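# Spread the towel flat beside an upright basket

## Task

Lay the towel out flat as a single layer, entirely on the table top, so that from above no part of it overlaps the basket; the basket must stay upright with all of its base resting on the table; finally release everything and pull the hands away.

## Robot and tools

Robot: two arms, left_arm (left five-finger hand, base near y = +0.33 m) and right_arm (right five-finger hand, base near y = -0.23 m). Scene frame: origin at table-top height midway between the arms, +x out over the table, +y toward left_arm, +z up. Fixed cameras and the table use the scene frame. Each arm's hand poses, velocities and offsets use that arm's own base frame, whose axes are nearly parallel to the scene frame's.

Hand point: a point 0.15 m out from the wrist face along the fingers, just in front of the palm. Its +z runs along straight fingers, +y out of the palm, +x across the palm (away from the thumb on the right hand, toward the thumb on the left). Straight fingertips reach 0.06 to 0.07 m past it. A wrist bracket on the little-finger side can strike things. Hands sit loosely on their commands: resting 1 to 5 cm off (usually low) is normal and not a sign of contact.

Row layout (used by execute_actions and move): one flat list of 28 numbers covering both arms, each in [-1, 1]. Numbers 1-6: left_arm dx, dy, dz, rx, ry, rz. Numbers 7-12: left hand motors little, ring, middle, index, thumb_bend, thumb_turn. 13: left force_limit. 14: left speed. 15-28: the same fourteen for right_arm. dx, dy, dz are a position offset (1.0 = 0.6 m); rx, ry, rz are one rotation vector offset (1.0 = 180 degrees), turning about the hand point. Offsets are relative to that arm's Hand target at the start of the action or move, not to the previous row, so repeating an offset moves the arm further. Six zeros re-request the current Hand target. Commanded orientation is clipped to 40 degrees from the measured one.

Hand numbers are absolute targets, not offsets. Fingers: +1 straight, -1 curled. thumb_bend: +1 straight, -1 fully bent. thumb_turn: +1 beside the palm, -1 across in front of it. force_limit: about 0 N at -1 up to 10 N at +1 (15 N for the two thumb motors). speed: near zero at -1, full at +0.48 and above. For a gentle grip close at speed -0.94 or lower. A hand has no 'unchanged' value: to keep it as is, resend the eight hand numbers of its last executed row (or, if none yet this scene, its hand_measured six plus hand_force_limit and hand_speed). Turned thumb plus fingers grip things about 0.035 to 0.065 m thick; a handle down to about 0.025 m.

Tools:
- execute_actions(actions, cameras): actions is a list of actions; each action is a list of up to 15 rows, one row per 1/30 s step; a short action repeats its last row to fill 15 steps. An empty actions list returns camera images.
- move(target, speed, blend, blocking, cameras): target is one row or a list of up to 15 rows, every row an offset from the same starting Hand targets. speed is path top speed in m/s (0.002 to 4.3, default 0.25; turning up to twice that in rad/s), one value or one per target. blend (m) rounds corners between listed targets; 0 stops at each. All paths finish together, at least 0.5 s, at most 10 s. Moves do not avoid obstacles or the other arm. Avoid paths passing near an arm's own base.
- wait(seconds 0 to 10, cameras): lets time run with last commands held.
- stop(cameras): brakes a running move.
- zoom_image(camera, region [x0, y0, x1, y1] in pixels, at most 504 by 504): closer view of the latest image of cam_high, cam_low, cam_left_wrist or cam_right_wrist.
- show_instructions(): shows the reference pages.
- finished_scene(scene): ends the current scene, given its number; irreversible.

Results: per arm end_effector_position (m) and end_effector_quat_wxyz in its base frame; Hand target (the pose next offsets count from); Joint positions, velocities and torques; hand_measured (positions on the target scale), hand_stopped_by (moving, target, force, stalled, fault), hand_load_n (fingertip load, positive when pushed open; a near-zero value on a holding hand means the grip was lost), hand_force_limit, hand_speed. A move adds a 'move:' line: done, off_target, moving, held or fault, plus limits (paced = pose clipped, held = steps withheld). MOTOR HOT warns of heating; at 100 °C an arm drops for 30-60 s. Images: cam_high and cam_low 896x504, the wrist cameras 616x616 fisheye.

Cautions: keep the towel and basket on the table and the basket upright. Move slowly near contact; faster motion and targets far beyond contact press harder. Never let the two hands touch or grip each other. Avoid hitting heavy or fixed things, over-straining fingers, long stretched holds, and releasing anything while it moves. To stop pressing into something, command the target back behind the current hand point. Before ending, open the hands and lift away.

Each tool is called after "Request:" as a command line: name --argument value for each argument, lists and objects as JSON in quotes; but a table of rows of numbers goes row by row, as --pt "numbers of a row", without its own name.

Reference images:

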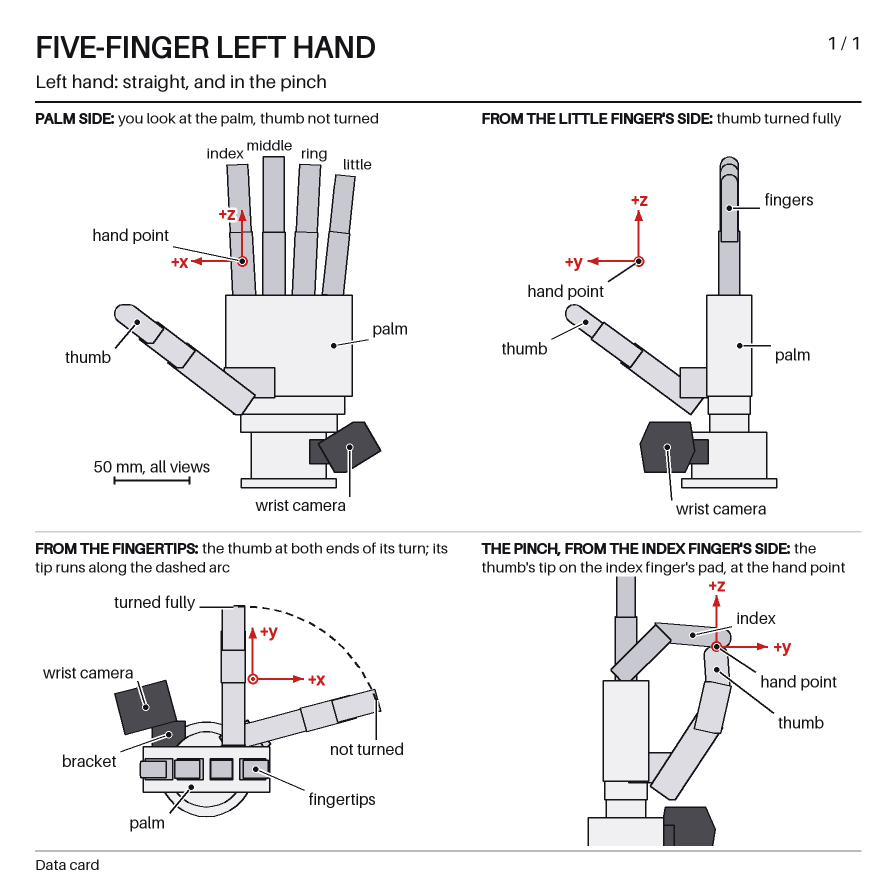

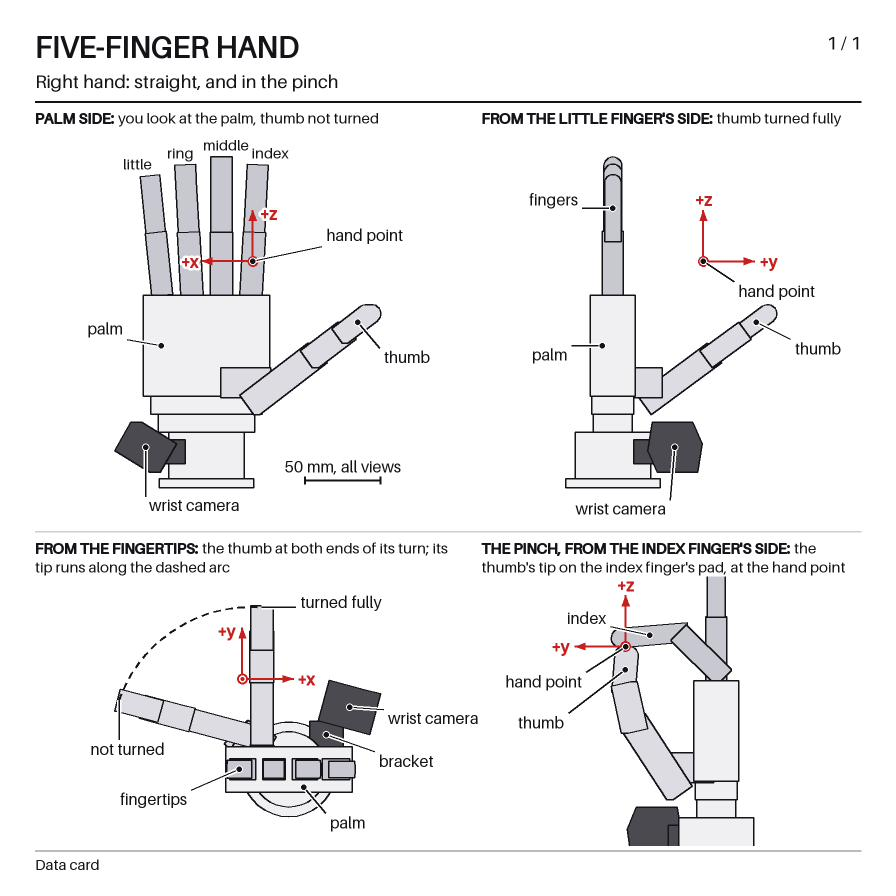

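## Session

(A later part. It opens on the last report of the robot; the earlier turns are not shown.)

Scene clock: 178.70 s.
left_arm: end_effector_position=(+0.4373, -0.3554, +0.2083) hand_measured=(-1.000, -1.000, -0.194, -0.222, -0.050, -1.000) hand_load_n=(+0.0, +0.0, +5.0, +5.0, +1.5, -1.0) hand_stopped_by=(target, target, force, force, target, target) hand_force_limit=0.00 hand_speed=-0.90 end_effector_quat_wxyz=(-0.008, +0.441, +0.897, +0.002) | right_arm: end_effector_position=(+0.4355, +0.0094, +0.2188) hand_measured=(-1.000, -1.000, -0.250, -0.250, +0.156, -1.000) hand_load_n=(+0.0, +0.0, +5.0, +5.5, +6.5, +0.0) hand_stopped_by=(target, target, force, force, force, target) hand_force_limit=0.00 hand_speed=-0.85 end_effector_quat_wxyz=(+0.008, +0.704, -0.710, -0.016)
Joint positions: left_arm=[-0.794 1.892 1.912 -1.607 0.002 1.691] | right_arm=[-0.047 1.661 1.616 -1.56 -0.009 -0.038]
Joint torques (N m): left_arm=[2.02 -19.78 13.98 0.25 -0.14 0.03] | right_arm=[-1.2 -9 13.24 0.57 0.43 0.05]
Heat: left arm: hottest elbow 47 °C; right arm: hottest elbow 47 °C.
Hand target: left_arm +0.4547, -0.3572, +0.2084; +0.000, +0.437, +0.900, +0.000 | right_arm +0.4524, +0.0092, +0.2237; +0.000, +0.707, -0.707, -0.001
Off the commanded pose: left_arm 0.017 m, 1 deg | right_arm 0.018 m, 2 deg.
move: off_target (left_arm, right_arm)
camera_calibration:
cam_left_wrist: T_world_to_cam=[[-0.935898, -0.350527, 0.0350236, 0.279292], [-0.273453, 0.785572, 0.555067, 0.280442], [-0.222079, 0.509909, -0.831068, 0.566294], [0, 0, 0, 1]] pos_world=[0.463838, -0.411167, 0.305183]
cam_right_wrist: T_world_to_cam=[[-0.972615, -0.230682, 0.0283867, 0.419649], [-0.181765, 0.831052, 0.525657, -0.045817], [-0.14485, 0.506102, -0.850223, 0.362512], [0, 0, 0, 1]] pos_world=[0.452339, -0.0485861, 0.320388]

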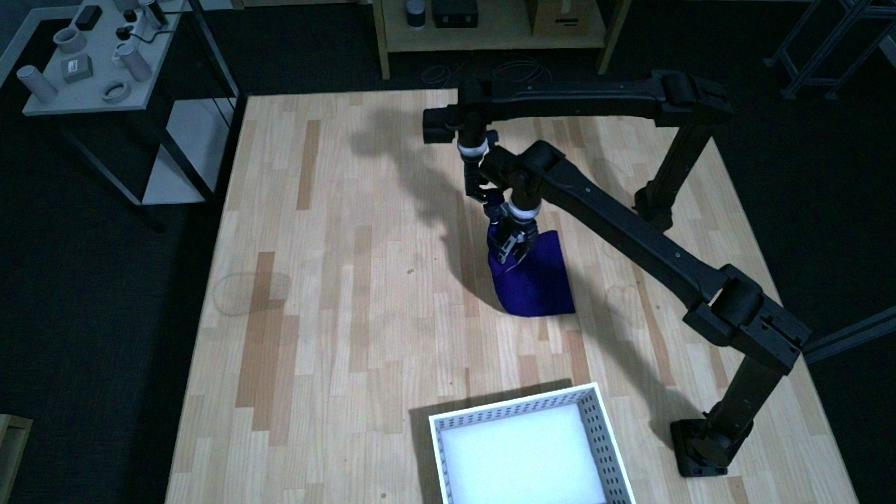

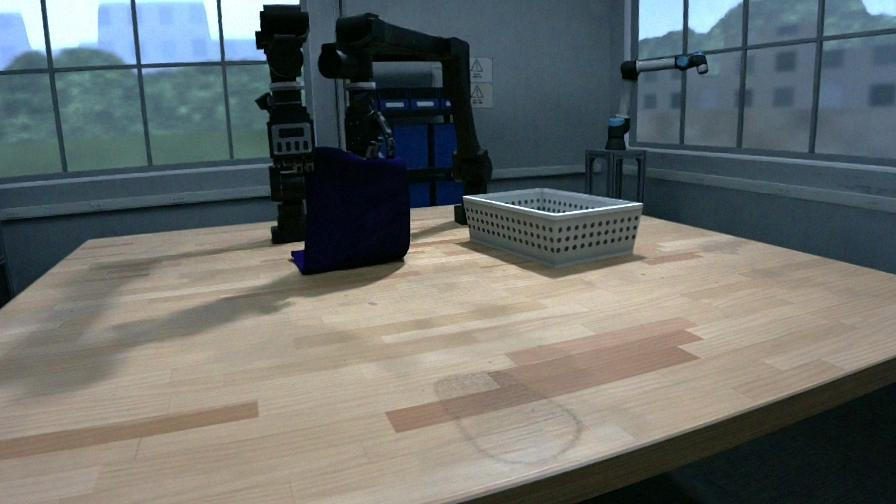

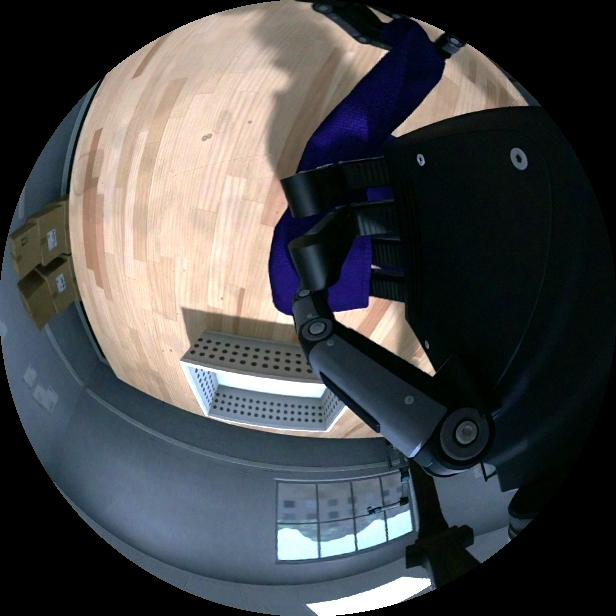

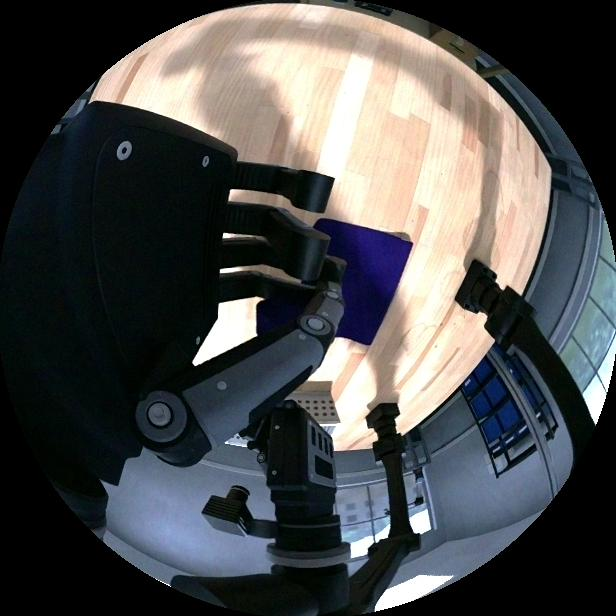

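Request:
move --target '[0.333,0.013,-0.29,0,0,0,-1,-1,-0.5,-0.5,-0.05,-1,0,-0.9,0.333,0.005,-0.29,0,0,0,-1,-1,-0.5,-0.5,-0.05,-1,0,-0.85]' --speed 0.1 --cameras '["all"]'

Request:
zoom_image --camera "cam_low" --region '[210, 80, 510, 310]'

Request:
zoom_image --camera "cam_high" --region '[350, 100, 610, 360]'

Scene clock: 183.27 s.
left_arm: end_effector_position=(+0.6414, -0.3566, +0.0468) hand_measured=(-1.000, -1.000, -0.194, -0.222, -0.050, -1.000) hand_load_n=(+0.0, +0.0, +5.0, +5.0, +1.5, -1.0) hand_stopped_by=(target, target, force, force, target, target) hand_force_limit=0.00 hand_speed=-0.90 end_effector_quat_wxyz=(+0.003, +0.440, +0.898, -0.002) | right_arm: end_effector_position=(+0.6449, +0.0089, +0.0556) hand_measured=(-1.000, -1.000, -0.250, -0.250, +0.156, -1.000) hand_load_n=(+0.0, +0.0, +5.0, +5.5, +7.0, +0.0) hand_stopped_by=(target, target, force, force, force, target) hand_force_limit=0.00 hand_speed=-0.85 end_effector_quat_wxyz=(-0.004, +0.705, -0.709, -0.001)
Joint positions: left_arm=[-0.597 2.457 2.451 -1.558 0.003 1.884] | right_arm=[-0.033 2.3 2.185 -1.451 -0.006 -0.027]
Joint torques (N m): left_arm=[2.08 -25.93 14.27 -0.03 -0.15 0.07] | right_arm=[-1.61 -15.09 13.44 -0.68 0.29 0.1]
Heat: left arm: hottest elbow 48 °C; right arm: hottest elbow 47 °C.
Hand target: left_arm +0.6543, -0.3494, +0.0345; +0.000, +0.437, +0.899, +0.000 | right_arm +0.6523, +0.0119, +0.0500; +0.000, +0.707, -0.707, +0.000
Off the commanded pose: left_arm 0.019 m, 1 deg | right_arm 0.010 m, 1 deg.
move: off_target (left_arm)
camera_calibration:
cam_left_wrist: T_world_to_cam=[[-0.935171, -0.353308, 0.025057, 0.474521], [-0.285175, 0.79301, 0.53834, 0.437884], [-0.21007, 0.496294, -0.842355, 0.465957], [0, 0, 0, 1]] pos_world=[0.666516, -0.410846, 0.144881]
cam_right_wrist: T_world_to_cam=[[-0.972463, -0.232924, -0.00785202, 0.629826], [-0.203643, 0.832864, 0.514652, 0.09315], [-0.113335, 0.50208, -0.857363, 0.234433], [0, 0, 0, 1]] pos_world=[0.658021, -0.0485834, 0.157999]

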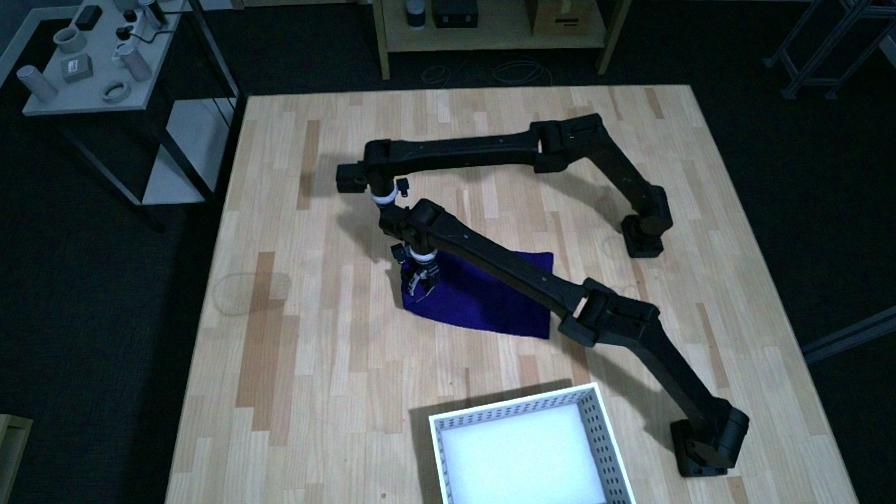

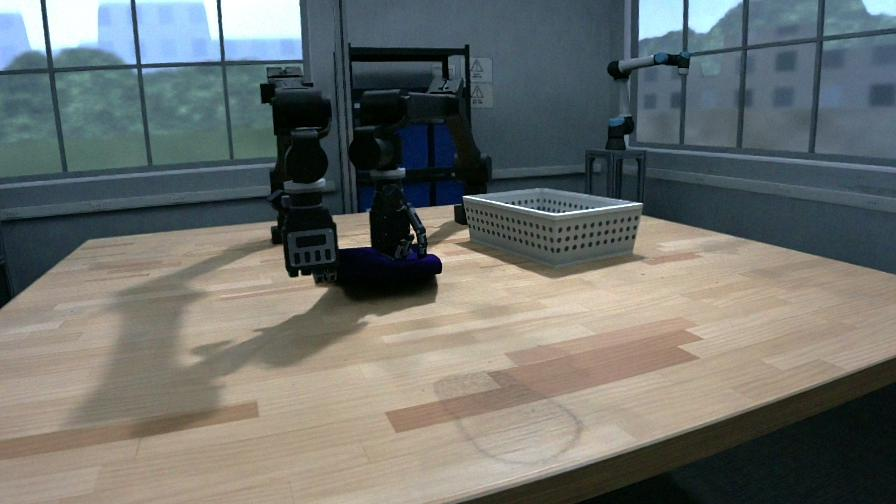

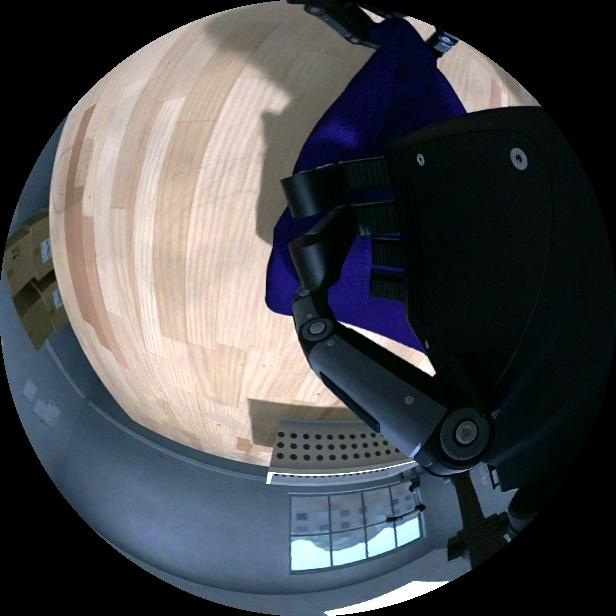

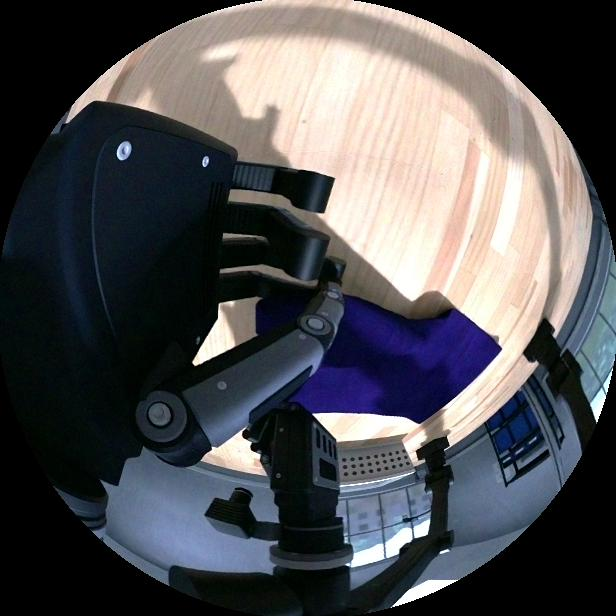

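Scaled by 1.680 from the camera's 896x504 image, which has a finer 1280x720 frame.

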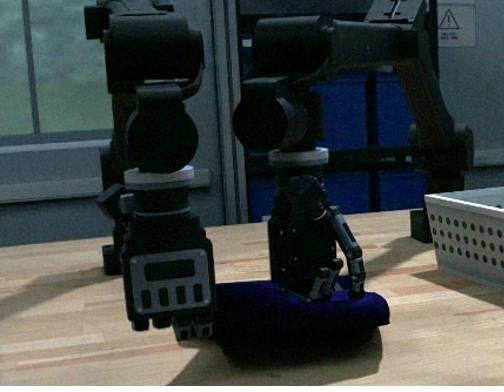

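Scaled by 1.938 from the camera's 896x504 image, which has a finer 1280x720 frame.

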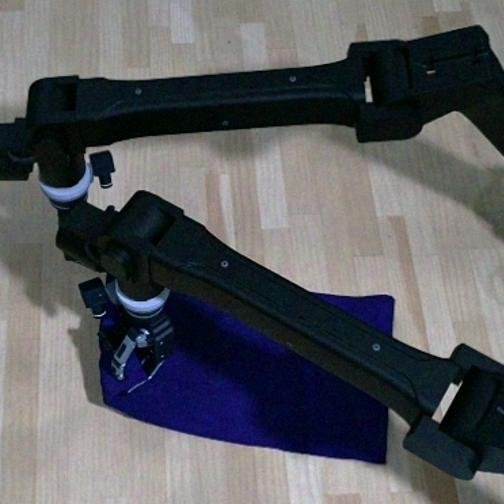

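Request:
move --target '[0.15,0.006,-0.06,0,0,0,-1,-1,-0.5,-0.5,-0.05,-1,0,-0.9,0.125,-0.015,-0.06,0,0,0,-1,-1,-0.5,-0.5,-0.05,-1,0,-0.85]' --speed 0.08 --cameras '["all"]'

Request:
zoom_image --camera "cam_low" --region '[210, 80, 510, 310]'

Request:
zoom_image --camera "cam_high" --region '[350, 100, 610, 360]'

Scene clock: 186.60 s.
left_arm: end_effector_position=(+0.7286, -0.3563, +0.0125) hand_measured=(-1.000, -1.000, -0.194, -0.222, -0.050, -1.000) hand_load_n=(+0.0, +0.0, +5.0, +5.0, +1.5, -1.0) hand_stopped_by=(target, target, force, force, target, target) hand_force_limit=0.00 hand_speed=-0.90 end_effector_quat_wxyz=(+0.072, +0.457, +0.886, -0.006) | right_arm: end_effector_position=(+0.7251, +0.0061, +0.0239) hand_measured=(-1.000, -1.000, -0.250, -0.250, +0.156, -1.000) hand_load_n=(+0.0, +0.0, +5.0, +5.0, +7.0, +0.0) hand_stopped_by=(target, target, force, force, force, target) hand_force_limit=0.00 hand_speed=-0.85 end_effector_quat_wxyz=(-0.022, +0.705, -0.709, +0.020)
Joint positions: left_arm=[-0.537 2.729 2.884 -1.58 0.003 1.986] | right_arm=[-0.033 2.692 2.853 -1.672 -0.005 -0.027]
Joint torques (N m): left_arm=[2.08 -27.81 14.52 0.73 -0.21 0.07] | right_arm=[-1.9 -16.85 13.42 -0.17 0.28 0.02]
Heat: left arm: hottest elbow 48 °C; right arm: hottest elbow 48 °C.
Hand target: left_arm +0.7444, -0.3456, -0.0017; +0.000, +0.437, +0.900, +0.000 | right_arm +0.7273, +0.0029, +0.0139; +0.000, +0.707, -0.707, +0.000
Off the commanded pose: left_arm 0.024 m, 9 deg | right_arm 0.011 m, 3 deg.
elbow stopped short (left arm): the move would have taken joint 3 (elbow) straighter than the controller allows.
joint sent to its limit (right arm) — joint 4 (wrist pitch), lower limit. The joint targets are off in orientation, not in position.
move: off_target (left_arm, right_arm)
camera_calibration:
cam_left_wrist: T_world_to_cam=[[-0.94654, -0.315644, -0.0665581, 0.579951], [-0.31117, 0.838994, 0.446388, 0.517428], [-0.0850579, 0.443235, -0.892361, 0.345868], [0, 0, 0, 1]] pos_world=[0.739374, -0.404361, 0.116266]
cam_right_wrist: T_world_to_cam=[[-0.970584, -0.232929, -0.0609194, 0.706785], [-0.23161, 0.834191, 0.500482, 0.148697], [-0.0657585, 0.499869, -0.863601, 0.18339], [0, 0, 0, 1]] pos_world=[0.732493, -0.0510821, 0.127013]

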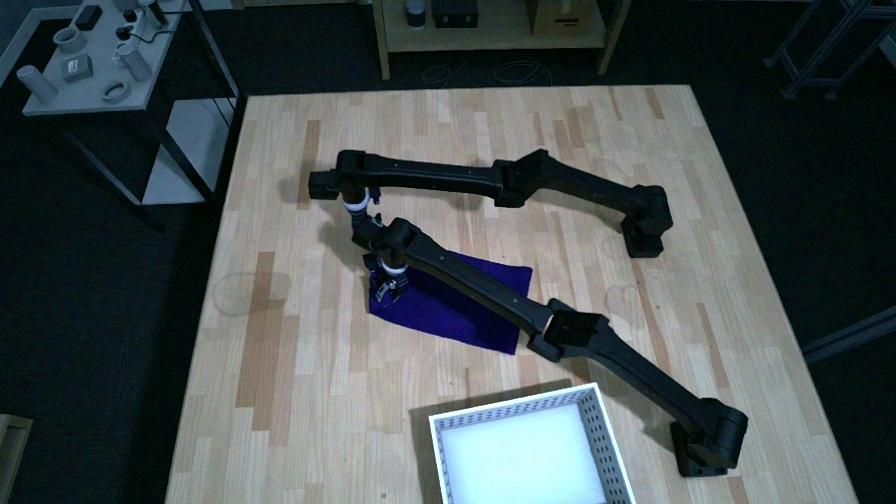

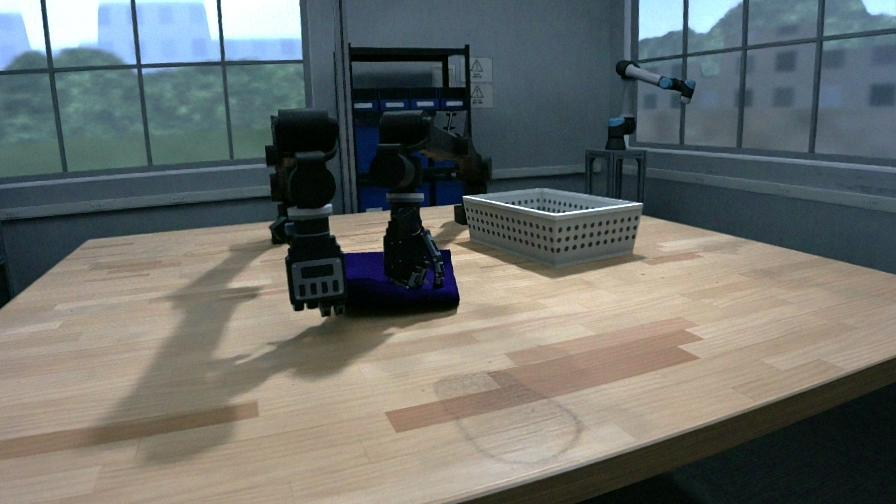

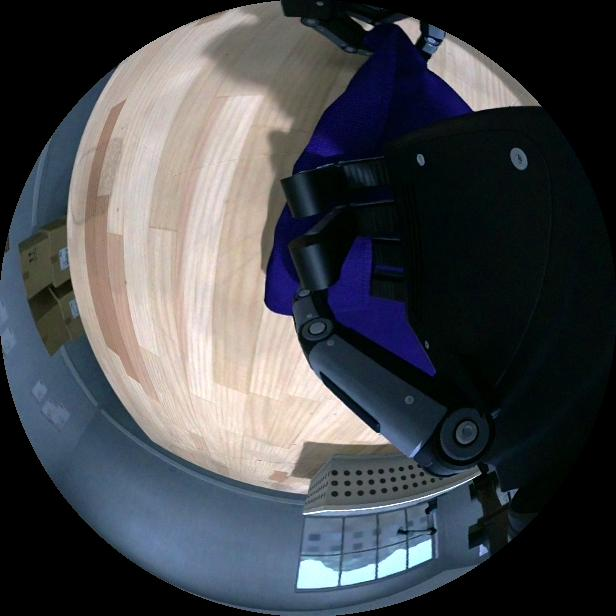

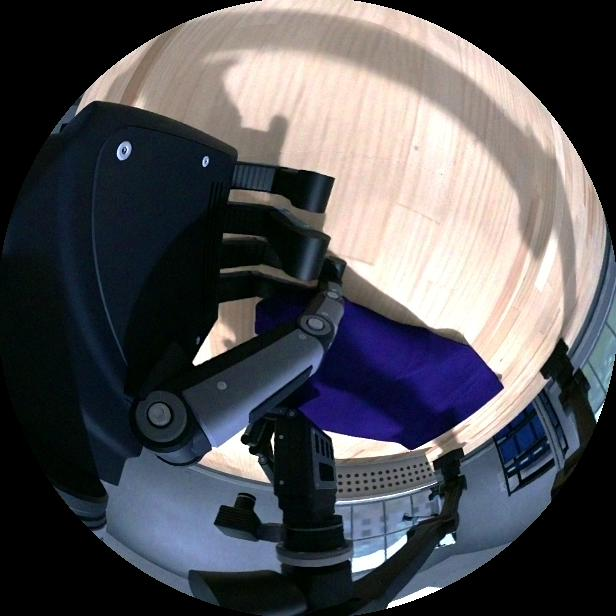

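Scaled by 1.680 from the camera's 896x504 image, which has a finer 1280x720 frame.

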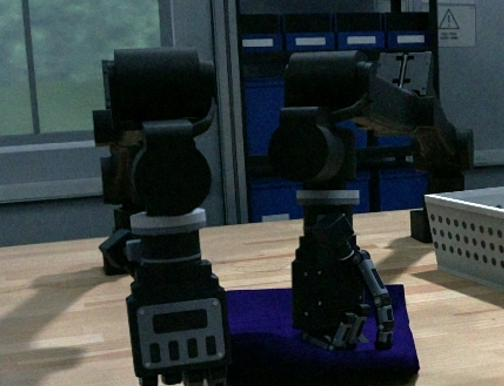

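Scaled by 1.938 from the camera's 896x504 image, which has a finer 1280x720 frame.

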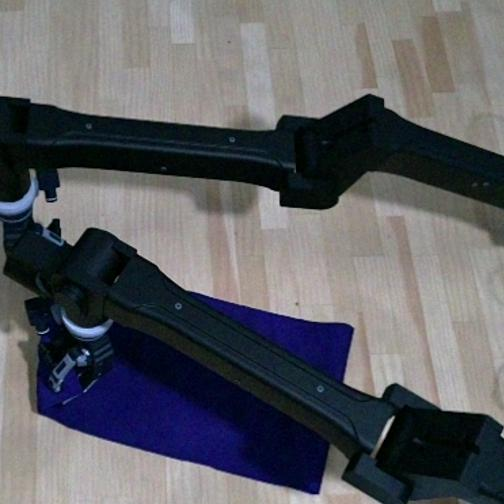

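Request:
zoom_image --camera "cam_right_wrist" --region '[180, 180, 540, 500]'

Request:
zoom_image --camera "cam_left_wrist" --region '[200, 0, 520, 400]'

Request:
zoom_image --camera "cam_low" --region '[270, 220, 480, 340]'

Scaled by 1.400 from the camera's 616x616 image, which has a finer 880x880 frame.

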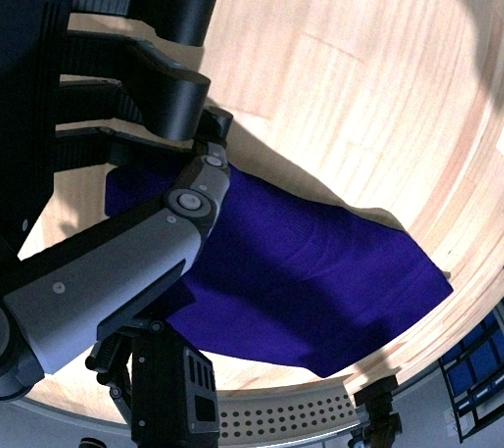

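Scaled by 1.260 from the camera's 616x616 image, which has a finer 880x880 frame.

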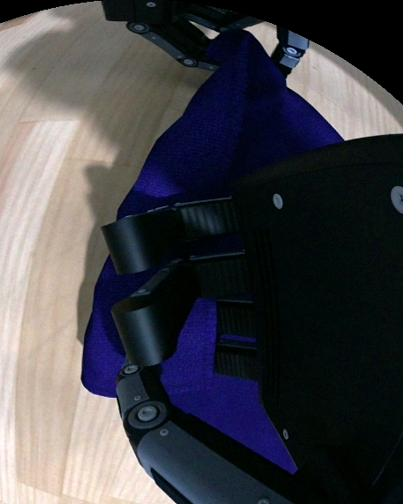

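Scaled by 2.400 from the camera's 896x504 image, which has a finer 1280x720 frame.

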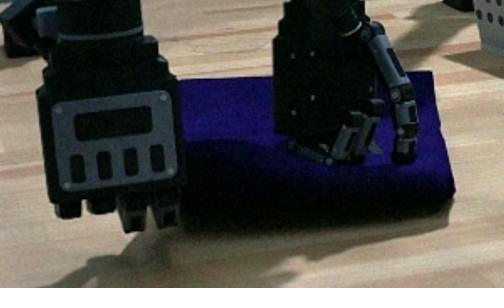

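Request:
move --target '[-0.547,-0.0315,0.448,0,0,0,-1,-1,-0.5,-0.5,-0.05,-1,0,-0.9,-0.524,-0.004,0.442,0,0,0,-1,-1,-0.5,-0.5,-0.05,-1,0,-0.85]' --speed 0.15 --cameras '[]'

Scene clock: 201.43 s.
left_arm: end_effector_position=(+0.4222, -0.3647, +0.2611) hand_measured=(-1.000, -1.000, -0.194, -0.222, -0.050, -1.000) hand_load_n=(+0.0, +0.0, +5.0, +5.5, +1.5, -1.0) hand_stopped_by=(target, target, force, force, target, target) hand_force_limit=0.00 hand_speed=-0.90 end_effector_quat_wxyz=(+0.014, +0.442, +0.897, -0.002) | right_arm: end_effector_position=(+0.4184, +0.0075, +0.2770) hand_measured=(-1.000, -1.000, -0.250, -0.250, +0.156, -1.000) hand_load_n=(+0.0, +0.0, +5.5, +5.0, +7.0, +0.0) hand_stopped_by=(target, target, force, force, force, target) hand_force_limit=0.00 hand_speed=-0.85 end_effector_quat_wxyz=(-0.005, +0.709, -0.706, +0.003)
Joint positions: left_arm=[-0.826 1.858 2.003 -1.688 -0.005 1.661] | right_arm=[-0.049 1.588 1.687 -1.659 -0.004 -0.053]
Joint torques (N m): left_arm=[0.38 -22.42 9.91 -0.03 -0.01 -0.22] | right_arm=[-2.73 -10.7 9.58 -0.31 0.26 0]
Heat: left arm: hottest elbow 50 °C; right arm: hottest elbow 48 °C.
Hand target: left_arm +0.4161, -0.3645, +0.2670; +0.000, +0.437, +0.900, +0.000 | right_arm +0.4130, +0.0006, +0.2790; +0.000, +0.707, -0.707, +0.000
Off the commanded pose: left_arm 0.008 m, 2 deg | right_arm 0.009 m, 1 deg.
joint sent to its limit (left arm) — joint 4 (wrist pitch), lower limit. The joint targets still meet the commanded pose.
move: done
No camera images: "cameras" was empty.

Request:
move --target '[-0.333, -0.012, 0.333, 0, 0, 0, -1, -1, -0.5, -0.5, -0.05, -1, 0, -0.9, -0.308, -0.004, 0.342, 0, 0, 0, -1, -1, -0.5, -0.5, -0.05, -1, 0, -0.85]' --speed 0.12 --cameras '["all"]'

Scene clock: 208.17 s.
left_arm: end_effector_position=(+0.2211, -0.3720, +0.4448) hand_measured=(-1.000, -1.000, -0.194, -0.222, -0.050, -1.000) hand_load_n=(+0.5, +0.0, +5.0, +5.0, +1.5, -1.0) hand_stopped_by=(target, target, force, force, target, target) hand_force_limit=0.00 hand_speed=-0.90 end_effector_quat_wxyz=(+0.174, +0.445, +0.872, -0.103) | right_arm: end_effector_position=(+0.2324, +0.0013, +0.4702) hand_measured=(-1.000, -1.000, -0.250, -0.250, +0.156, -1.000) hand_load_n=(+0.5, +0.0, +5.5, +5.0, +6.5, +0.0) hand_stopped_by=(target, target, force, force, force, target) hand_force_limit=0.00 hand_speed=-0.85 end_effector_quat_wxyz=(-0.205, +0.672, -0.673, +0.230)
Joint positions: left_arm=[-1.185 1.423 1.943 -1.689 -0.07 1.344] | right_arm=[-0.128 0.901 1.629 -1.673 -0.04 -0.115]
Joint torques (N m): left_arm=[0.26 -14.45 13.68 0.59 -0.06 -0.17] | right_arm=[-2.78 -0.32 11.71 1.01 -0.01 0.02]
Heat: left arm: hottest elbow 49 °C; right arm: hottest elbow 47 °C.
Hand target: left_arm +0.2163, -0.3716, +0.4669; +0.000, +0.437, +0.900, +0.000 | right_arm +0.2281, -0.0018, +0.4842; +0.000, +0.707, -0.707, +0.000
Off the commanded pose: left_arm 0.023 m, 23 deg | right_arm 0.015 m, 36 deg.
joint sent to its limit (left arm) — joint 4 (wrist pitch), lower limit. The joint targets are off in orientation, not in position.
joint sent to its limit (right arm) — joint 4 (wrist pitch), lower limit. The joint targets are off in orientation, not in position.
move: off_target (left_arm, right_arm)
camera_calibration:
cam_left_wrist: T_world_to_cam=[[-0.941813, -0.329202, -0.0679224, 0.117855], [-0.336106, 0.924989, 0.177277, 0.336921], [0.00446745, 0.189791, -0.981814, 0.621143], [0, 0, 0, 1]] pos_world=[0.221464, -0.390738, 0.558123]
cam_right_wrist: T_world_to_cam=[[-0.78895, -0.249073, -0.561712, 0.447923], [-0.456153, 0.849893, 0.263829, -0.0213319], [0.411683, 0.464375, -0.784139, 0.390533], [0, 0, 0, 1]] pos_world=[0.182882, -0.0516585, 0.563464]

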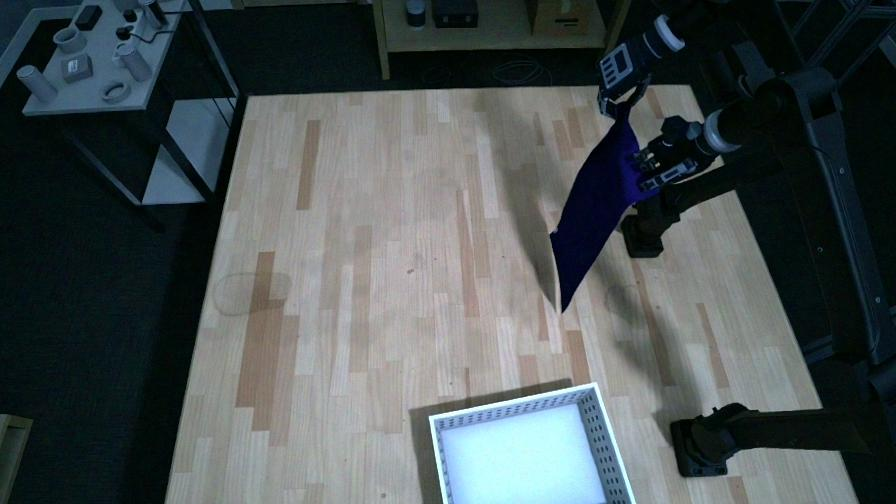

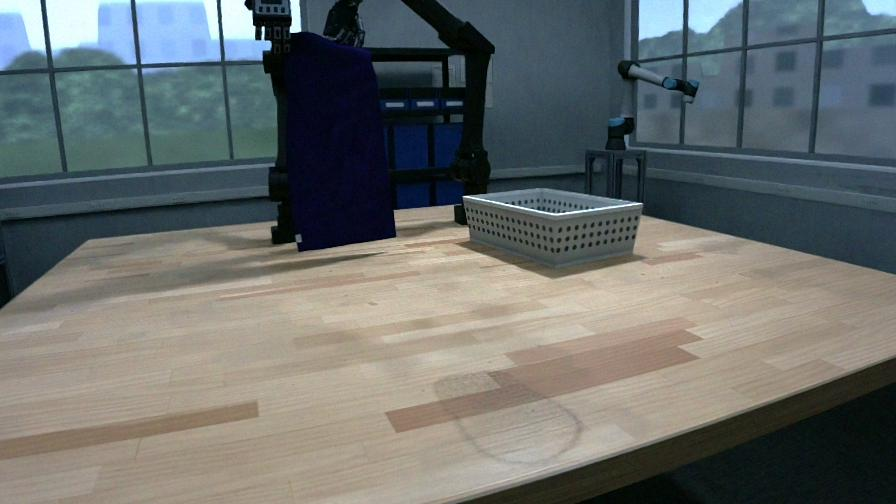

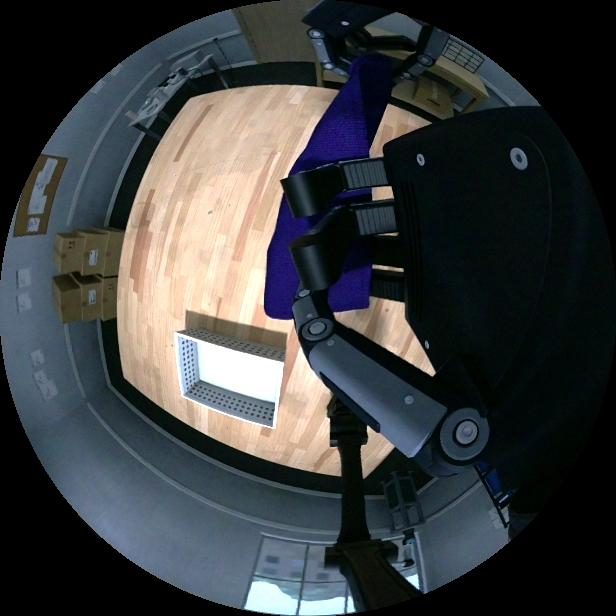

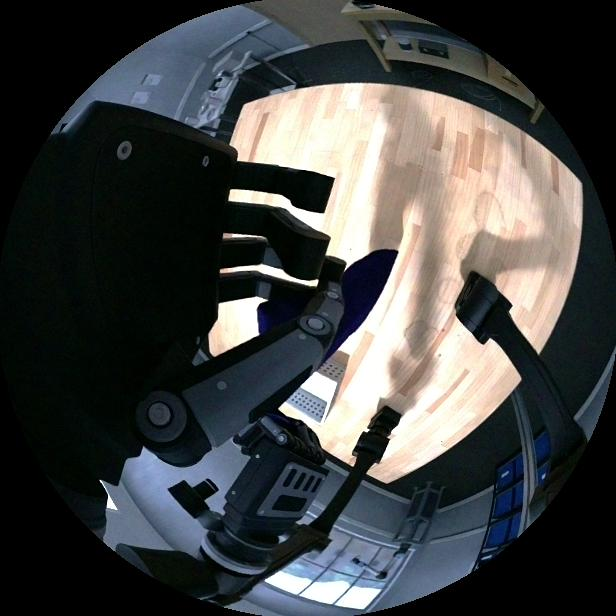

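Request:
move --pt "0 0 -0.07 0 0 0 -1 -1 -0.5 -0.5 -0.05 -1 0 -0.9 0 0 -0.07 0 0 0 -1 -1 -0.5 -0.5 -0.05 -1 0 -0.85" --pt "0.3245 0.0127 -0.3907 0 0 0 -1 -1 -0.5 -0.5 -0.05 -1 0 -0.9 0.3198 0.001 -0.402 0 0 0 -1 -1 -0.5 -0.5 -0.05 -1 0 -0.85" --blend '[0.02, 0]' --speed 0.1 --cameras '["cam_high", "cam_low"]'

Scene clock: 219.40 s.
left_arm: end_effector_position=(+0.3953, -0.3609, +0.2325) hand_measured=(-1.000, -1.000, -0.194, -0.222, -0.050, -1.000) hand_load_n=(+0.0, +0.0, +5.0, +5.5, +1.5, -1.5) hand_stopped_by=(target, target, force, force, target, target) hand_force_limit=0.00 hand_speed=-0.90 end_effector_quat_wxyz=(-0.007, +0.441, +0.898, +0.002) | right_arm: end_effector_position=(+0.4026, -0.0010, +0.2371) hand_measured=(-1.000, -1.000, -0.250, -0.250, +0.156, -1.000) hand_load_n=(+0.0, +0.0, +5.5, +5.0, +6.5, +0.0) hand_stopped_by=(target, target, force, force, force, target) hand_force_limit=0.00 hand_speed=-0.85 end_effector_quat_wxyz=(+0.009, +0.704, -0.710, -0.017)
Joint positions: left_arm=[-0.854 1.821 1.872 -1.636 0.002 1.629] | right_arm=[-0.073 1.576 1.56 -1.592 -0.009 -0.064]
Joint torques (N m): left_arm=[2.14 -18.73 13.63 0.34 -0.11 0.06] | right_arm=[-0.5 -8.18 13.46 0.66 0.44 0.03]
Heat: left arm: hottest elbow 49 °C; right arm: hottest elbow 47 °C.
Hand target: left_arm +0.4110, -0.3642, +0.2324; +0.000, +0.437, +0.900, +0.000 | right_arm +0.4201, -0.0012, +0.2431; +0.000, +0.707, -0.707, +0.000
Off the commanded pose: left_arm 0.016 m, 1 deg | right_arm 0.018 m, 2 deg.
move: off_target (left_arm, right_arm)
Images, in order (width x height): cam_high 896x504, cam_low 896x504.

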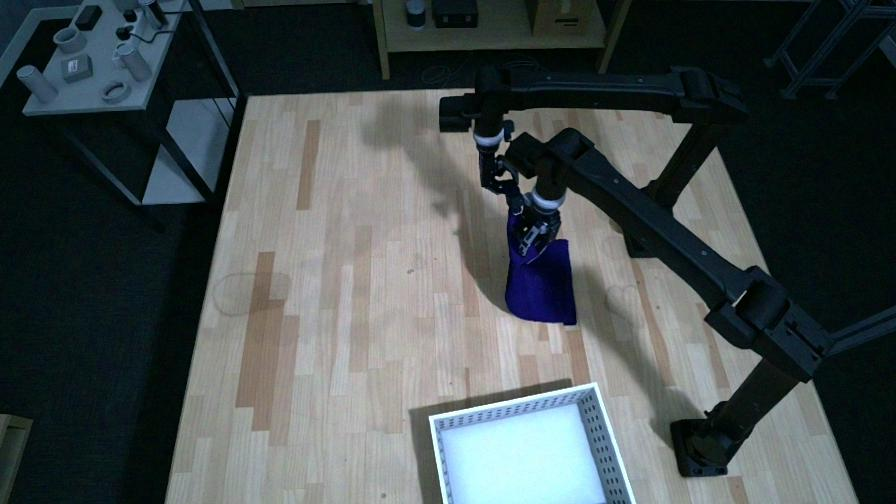

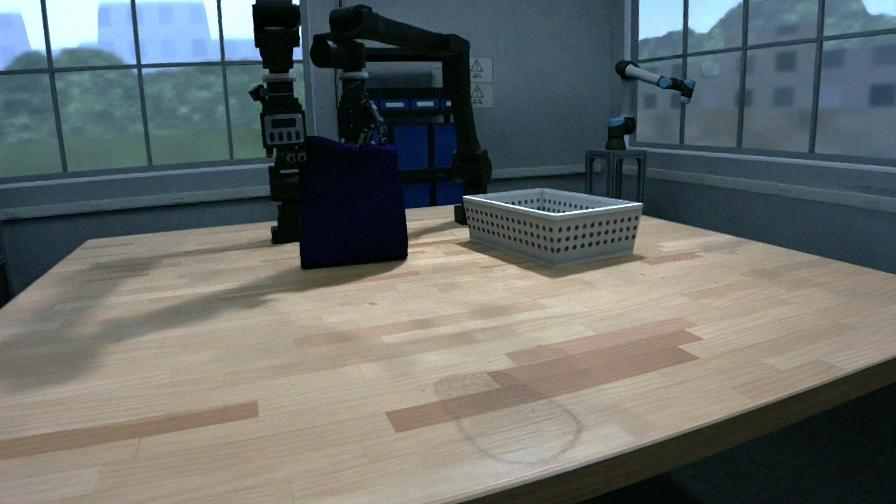

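Request:
move --target '[0.3983, 0.0187, -0.329, 0, 0, 0, -1, -1, -0.5, -0.5, -0.05, -1, 0, -0.9, 0.4082, 0.0053, -0.3352, 0, 0, 0, -1, -1, -0.5, -0.5, -0.05, -1, 0, -0.85]' --speed 0.1 --cameras '["all"]'

Scene clock: 224.97 s.
left_arm: end_effector_position=(+0.6375, -0.3599, +0.0470) hand_measured=(-1.000, -1.000, -0.194, -0.222, -0.050, -1.000) hand_load_n=(+0.0, +0.0, +5.0, +5.0, +1.5, -1.0) hand_stopped_by=(target, target, force, force, target, target) hand_force_limit=0.00 hand_speed=-0.90 end_effector_quat_wxyz=(+0.003, +0.440, +0.898, -0.001) | right_arm: end_effector_position=(+0.6577, -0.0002, +0.0486) hand_measured=(-1.000, -1.000, -0.250, -0.250, +0.156, -1.000) hand_load_n=(+0.0, +0.0, +5.5, +5.5, +7.0, +0.0) hand_stopped_by=(target, target, force, force, force, target) hand_force_limit=0.00 hand_speed=-0.85 end_effector_quat_wxyz=(-0.004, +0.705, -0.709, -0.001)
Joint positions: left_arm=[-0.604 2.448 2.435 -1.551 0.002 1.878] | right_arm=[-0.045 2.353 2.264 -1.477 -0.007 -0.04]
Joint torques (N m): left_arm=[1.9 -25.99 14.19 -0.05 -0.11 0.06] | right_arm=[-0.15 -15.03 13.41 -0.46 0.31 0.07]
Heat: left arm: hottest elbow 49 °C; right arm: hottest elbow 48 °C.
Hand target: left_arm +0.6500, -0.3530, +0.0350; +0.000, +0.437, +0.899, +0.000 | right_arm +0.6650, +0.0019, +0.0420; +0.000, +0.707, -0.707, +0.000
Off the commanded pose: left_arm 0.019 m, 1 deg | right_arm 0.010 m, 1 deg.
move: off_target (left_arm)
camera_calibration:
cam_left_wrist: T_world_to_cam=[[-0.935326, -0.352973, 0.023982, 0.470005], [-0.285471, 0.79302, 0.538169, 0.439477], [-0.208977, 0.496517, -0.842496, 0.466312], [0, 0, 0, 1]] pos_world=[0.662515, -0.414147, 0.145081]
cam_right_wrist: T_world_to_cam=[[-0.972112, -0.234388, -0.00774882, 0.639838], [-0.204761, 0.832202, 0.515279, 0.107712], [-0.114326, 0.502495, -0.856988, 0.235059], [0, 0, 0, 1]] pos_world=[0.670923, -0.0577834, 0.150899]

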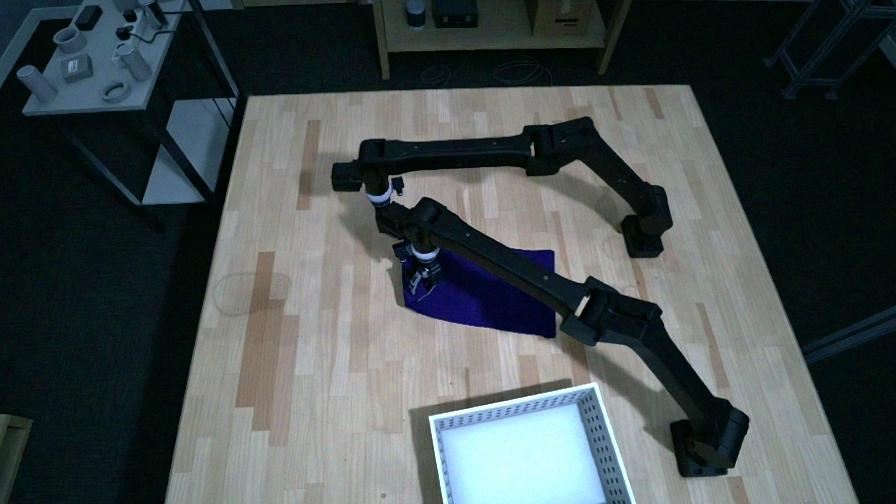

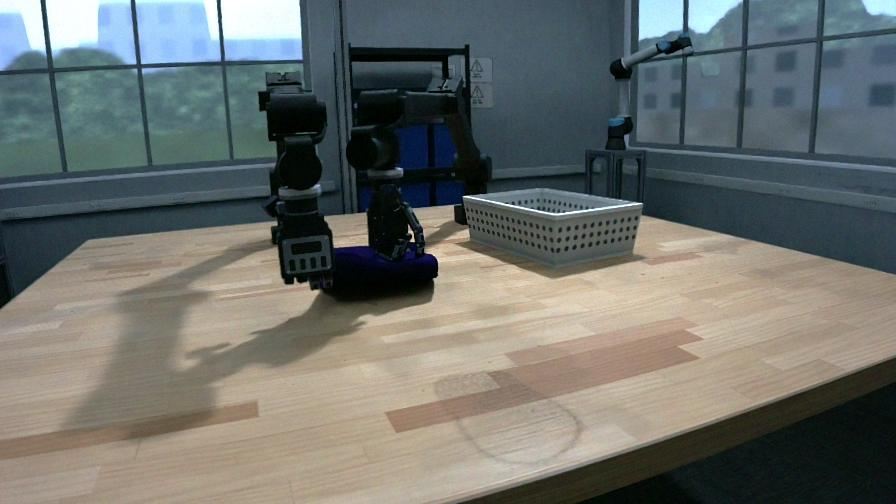

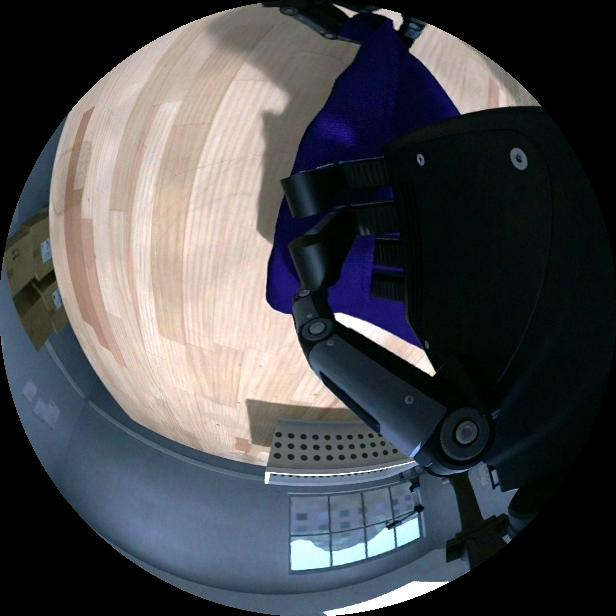

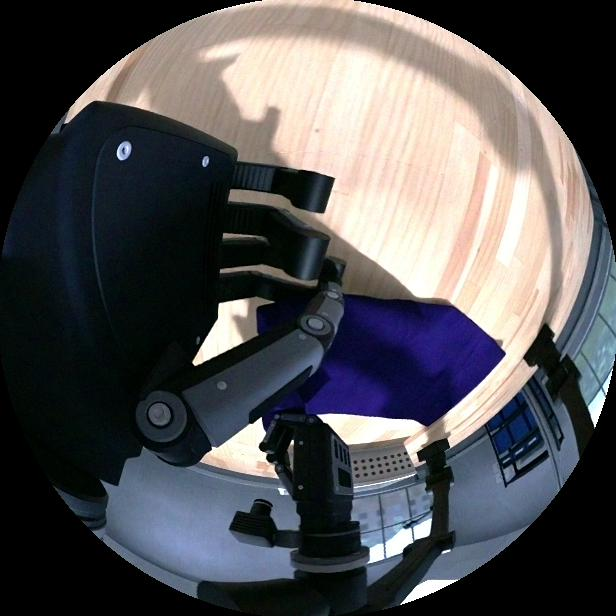

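Request:
move --target '[0, 0, -0.0417, 0, 0, 0, -1, -1, -0.5, -0.5, -0.05, -1, 0, -0.9, 0.0, 0, -0.02, 0, 0, 0, -1, -1, -0.5, -0.5, -0.05, -1, 0, -0.85]' --speed 0.08 --cameras '["cam_low", "cam_left_wrist"]'

Request:
zoom_image --camera "cam_low" --region '[220, 180, 480, 320]'

Scene clock: 227.80 s.
left_arm: end_effector_position=(+0.6441, -0.3638, +0.0388) hand_measured=(-1.000, -1.000, -0.194, -0.222, -0.050, -1.000) hand_load_n=(+0.0, +0.0, +5.0, +5.0, +1.5, -1.0) hand_stopped_by=(target, target, force, force, target, target) hand_force_limit=0.00 hand_speed=-0.90 end_effector_quat_wxyz=(+0.016, +0.440, +0.898, -0.003) | right_arm: end_effector_position=(+0.6575, -0.0006, +0.0469) hand_measured=(-1.000, -1.000, -0.250, -0.250, +0.156, -1.000) hand_load_n=(+0.0, +0.0, +5.0, +5.5, +7.0, +0.0) hand_stopped_by=(target, target, force, force, force, target) hand_force_limit=0.00 hand_speed=-0.85 end_effector_quat_wxyz=(-0.002, +0.705, -0.709, -0.001)
Joint positions: left_arm=[-0.603 2.454 2.426 -1.51 0.002 1.878] | right_arm=[-0.045 2.356 2.264 -1.477 -0.005 -0.04]
Joint torques (N m): left_arm=[2.02 -26.17 10.22 0.51 -0.11 0.06] | right_arm=[-1.44 -15.15 11.63 0.88 0.25 0.17]
Heat: left arm: hottest elbow 49 °C; right arm: hottest elbow 48 °C.
Hand target: left_arm +0.6499, -0.3528, +0.0099; +0.000, +0.437, +0.900, +0.000 | right_arm +0.6651, +0.0018, +0.0300; +0.000, +0.707, -0.707, +0.000
Off the commanded pose: left_arm 0.031 m, 2 deg | right_arm 0.019 m, 0 deg.
move: off_target (left_arm, right_arm)
camera_calibration:
cam_left_wrist: T_world_to_cam=[[-0.935405, -0.353439, 0.00990941, 0.475376], [-0.296847, 0.80024, 0.521054, 0.459427], [-0.19209, 0.484455, -0.853466, 0.447911], [0, 0, 0, 1]] pos_world=[0.667089, -0.416629, 0.13818]
Images, in order (width x height): cam_low 896x504, cam_left_wrist 616x616.

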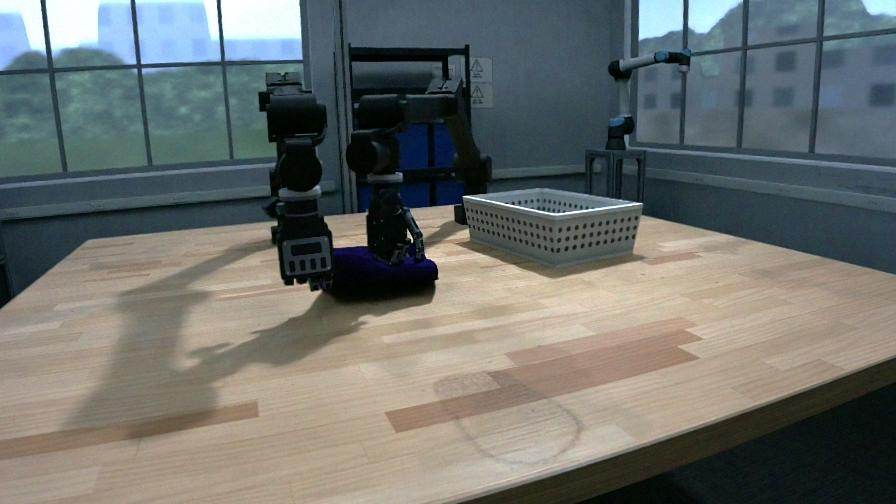

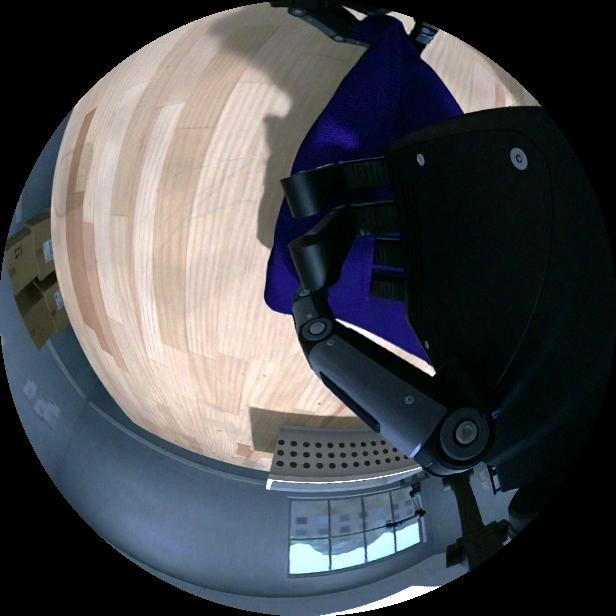

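Scaled by 1.938 from the camera's 896x504 image, which has a finer 1280x720 frame.

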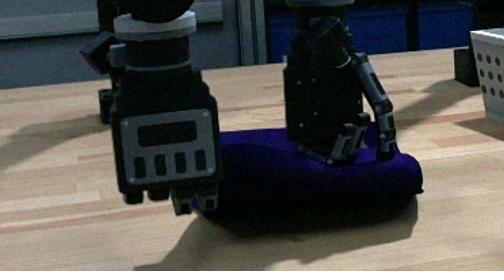

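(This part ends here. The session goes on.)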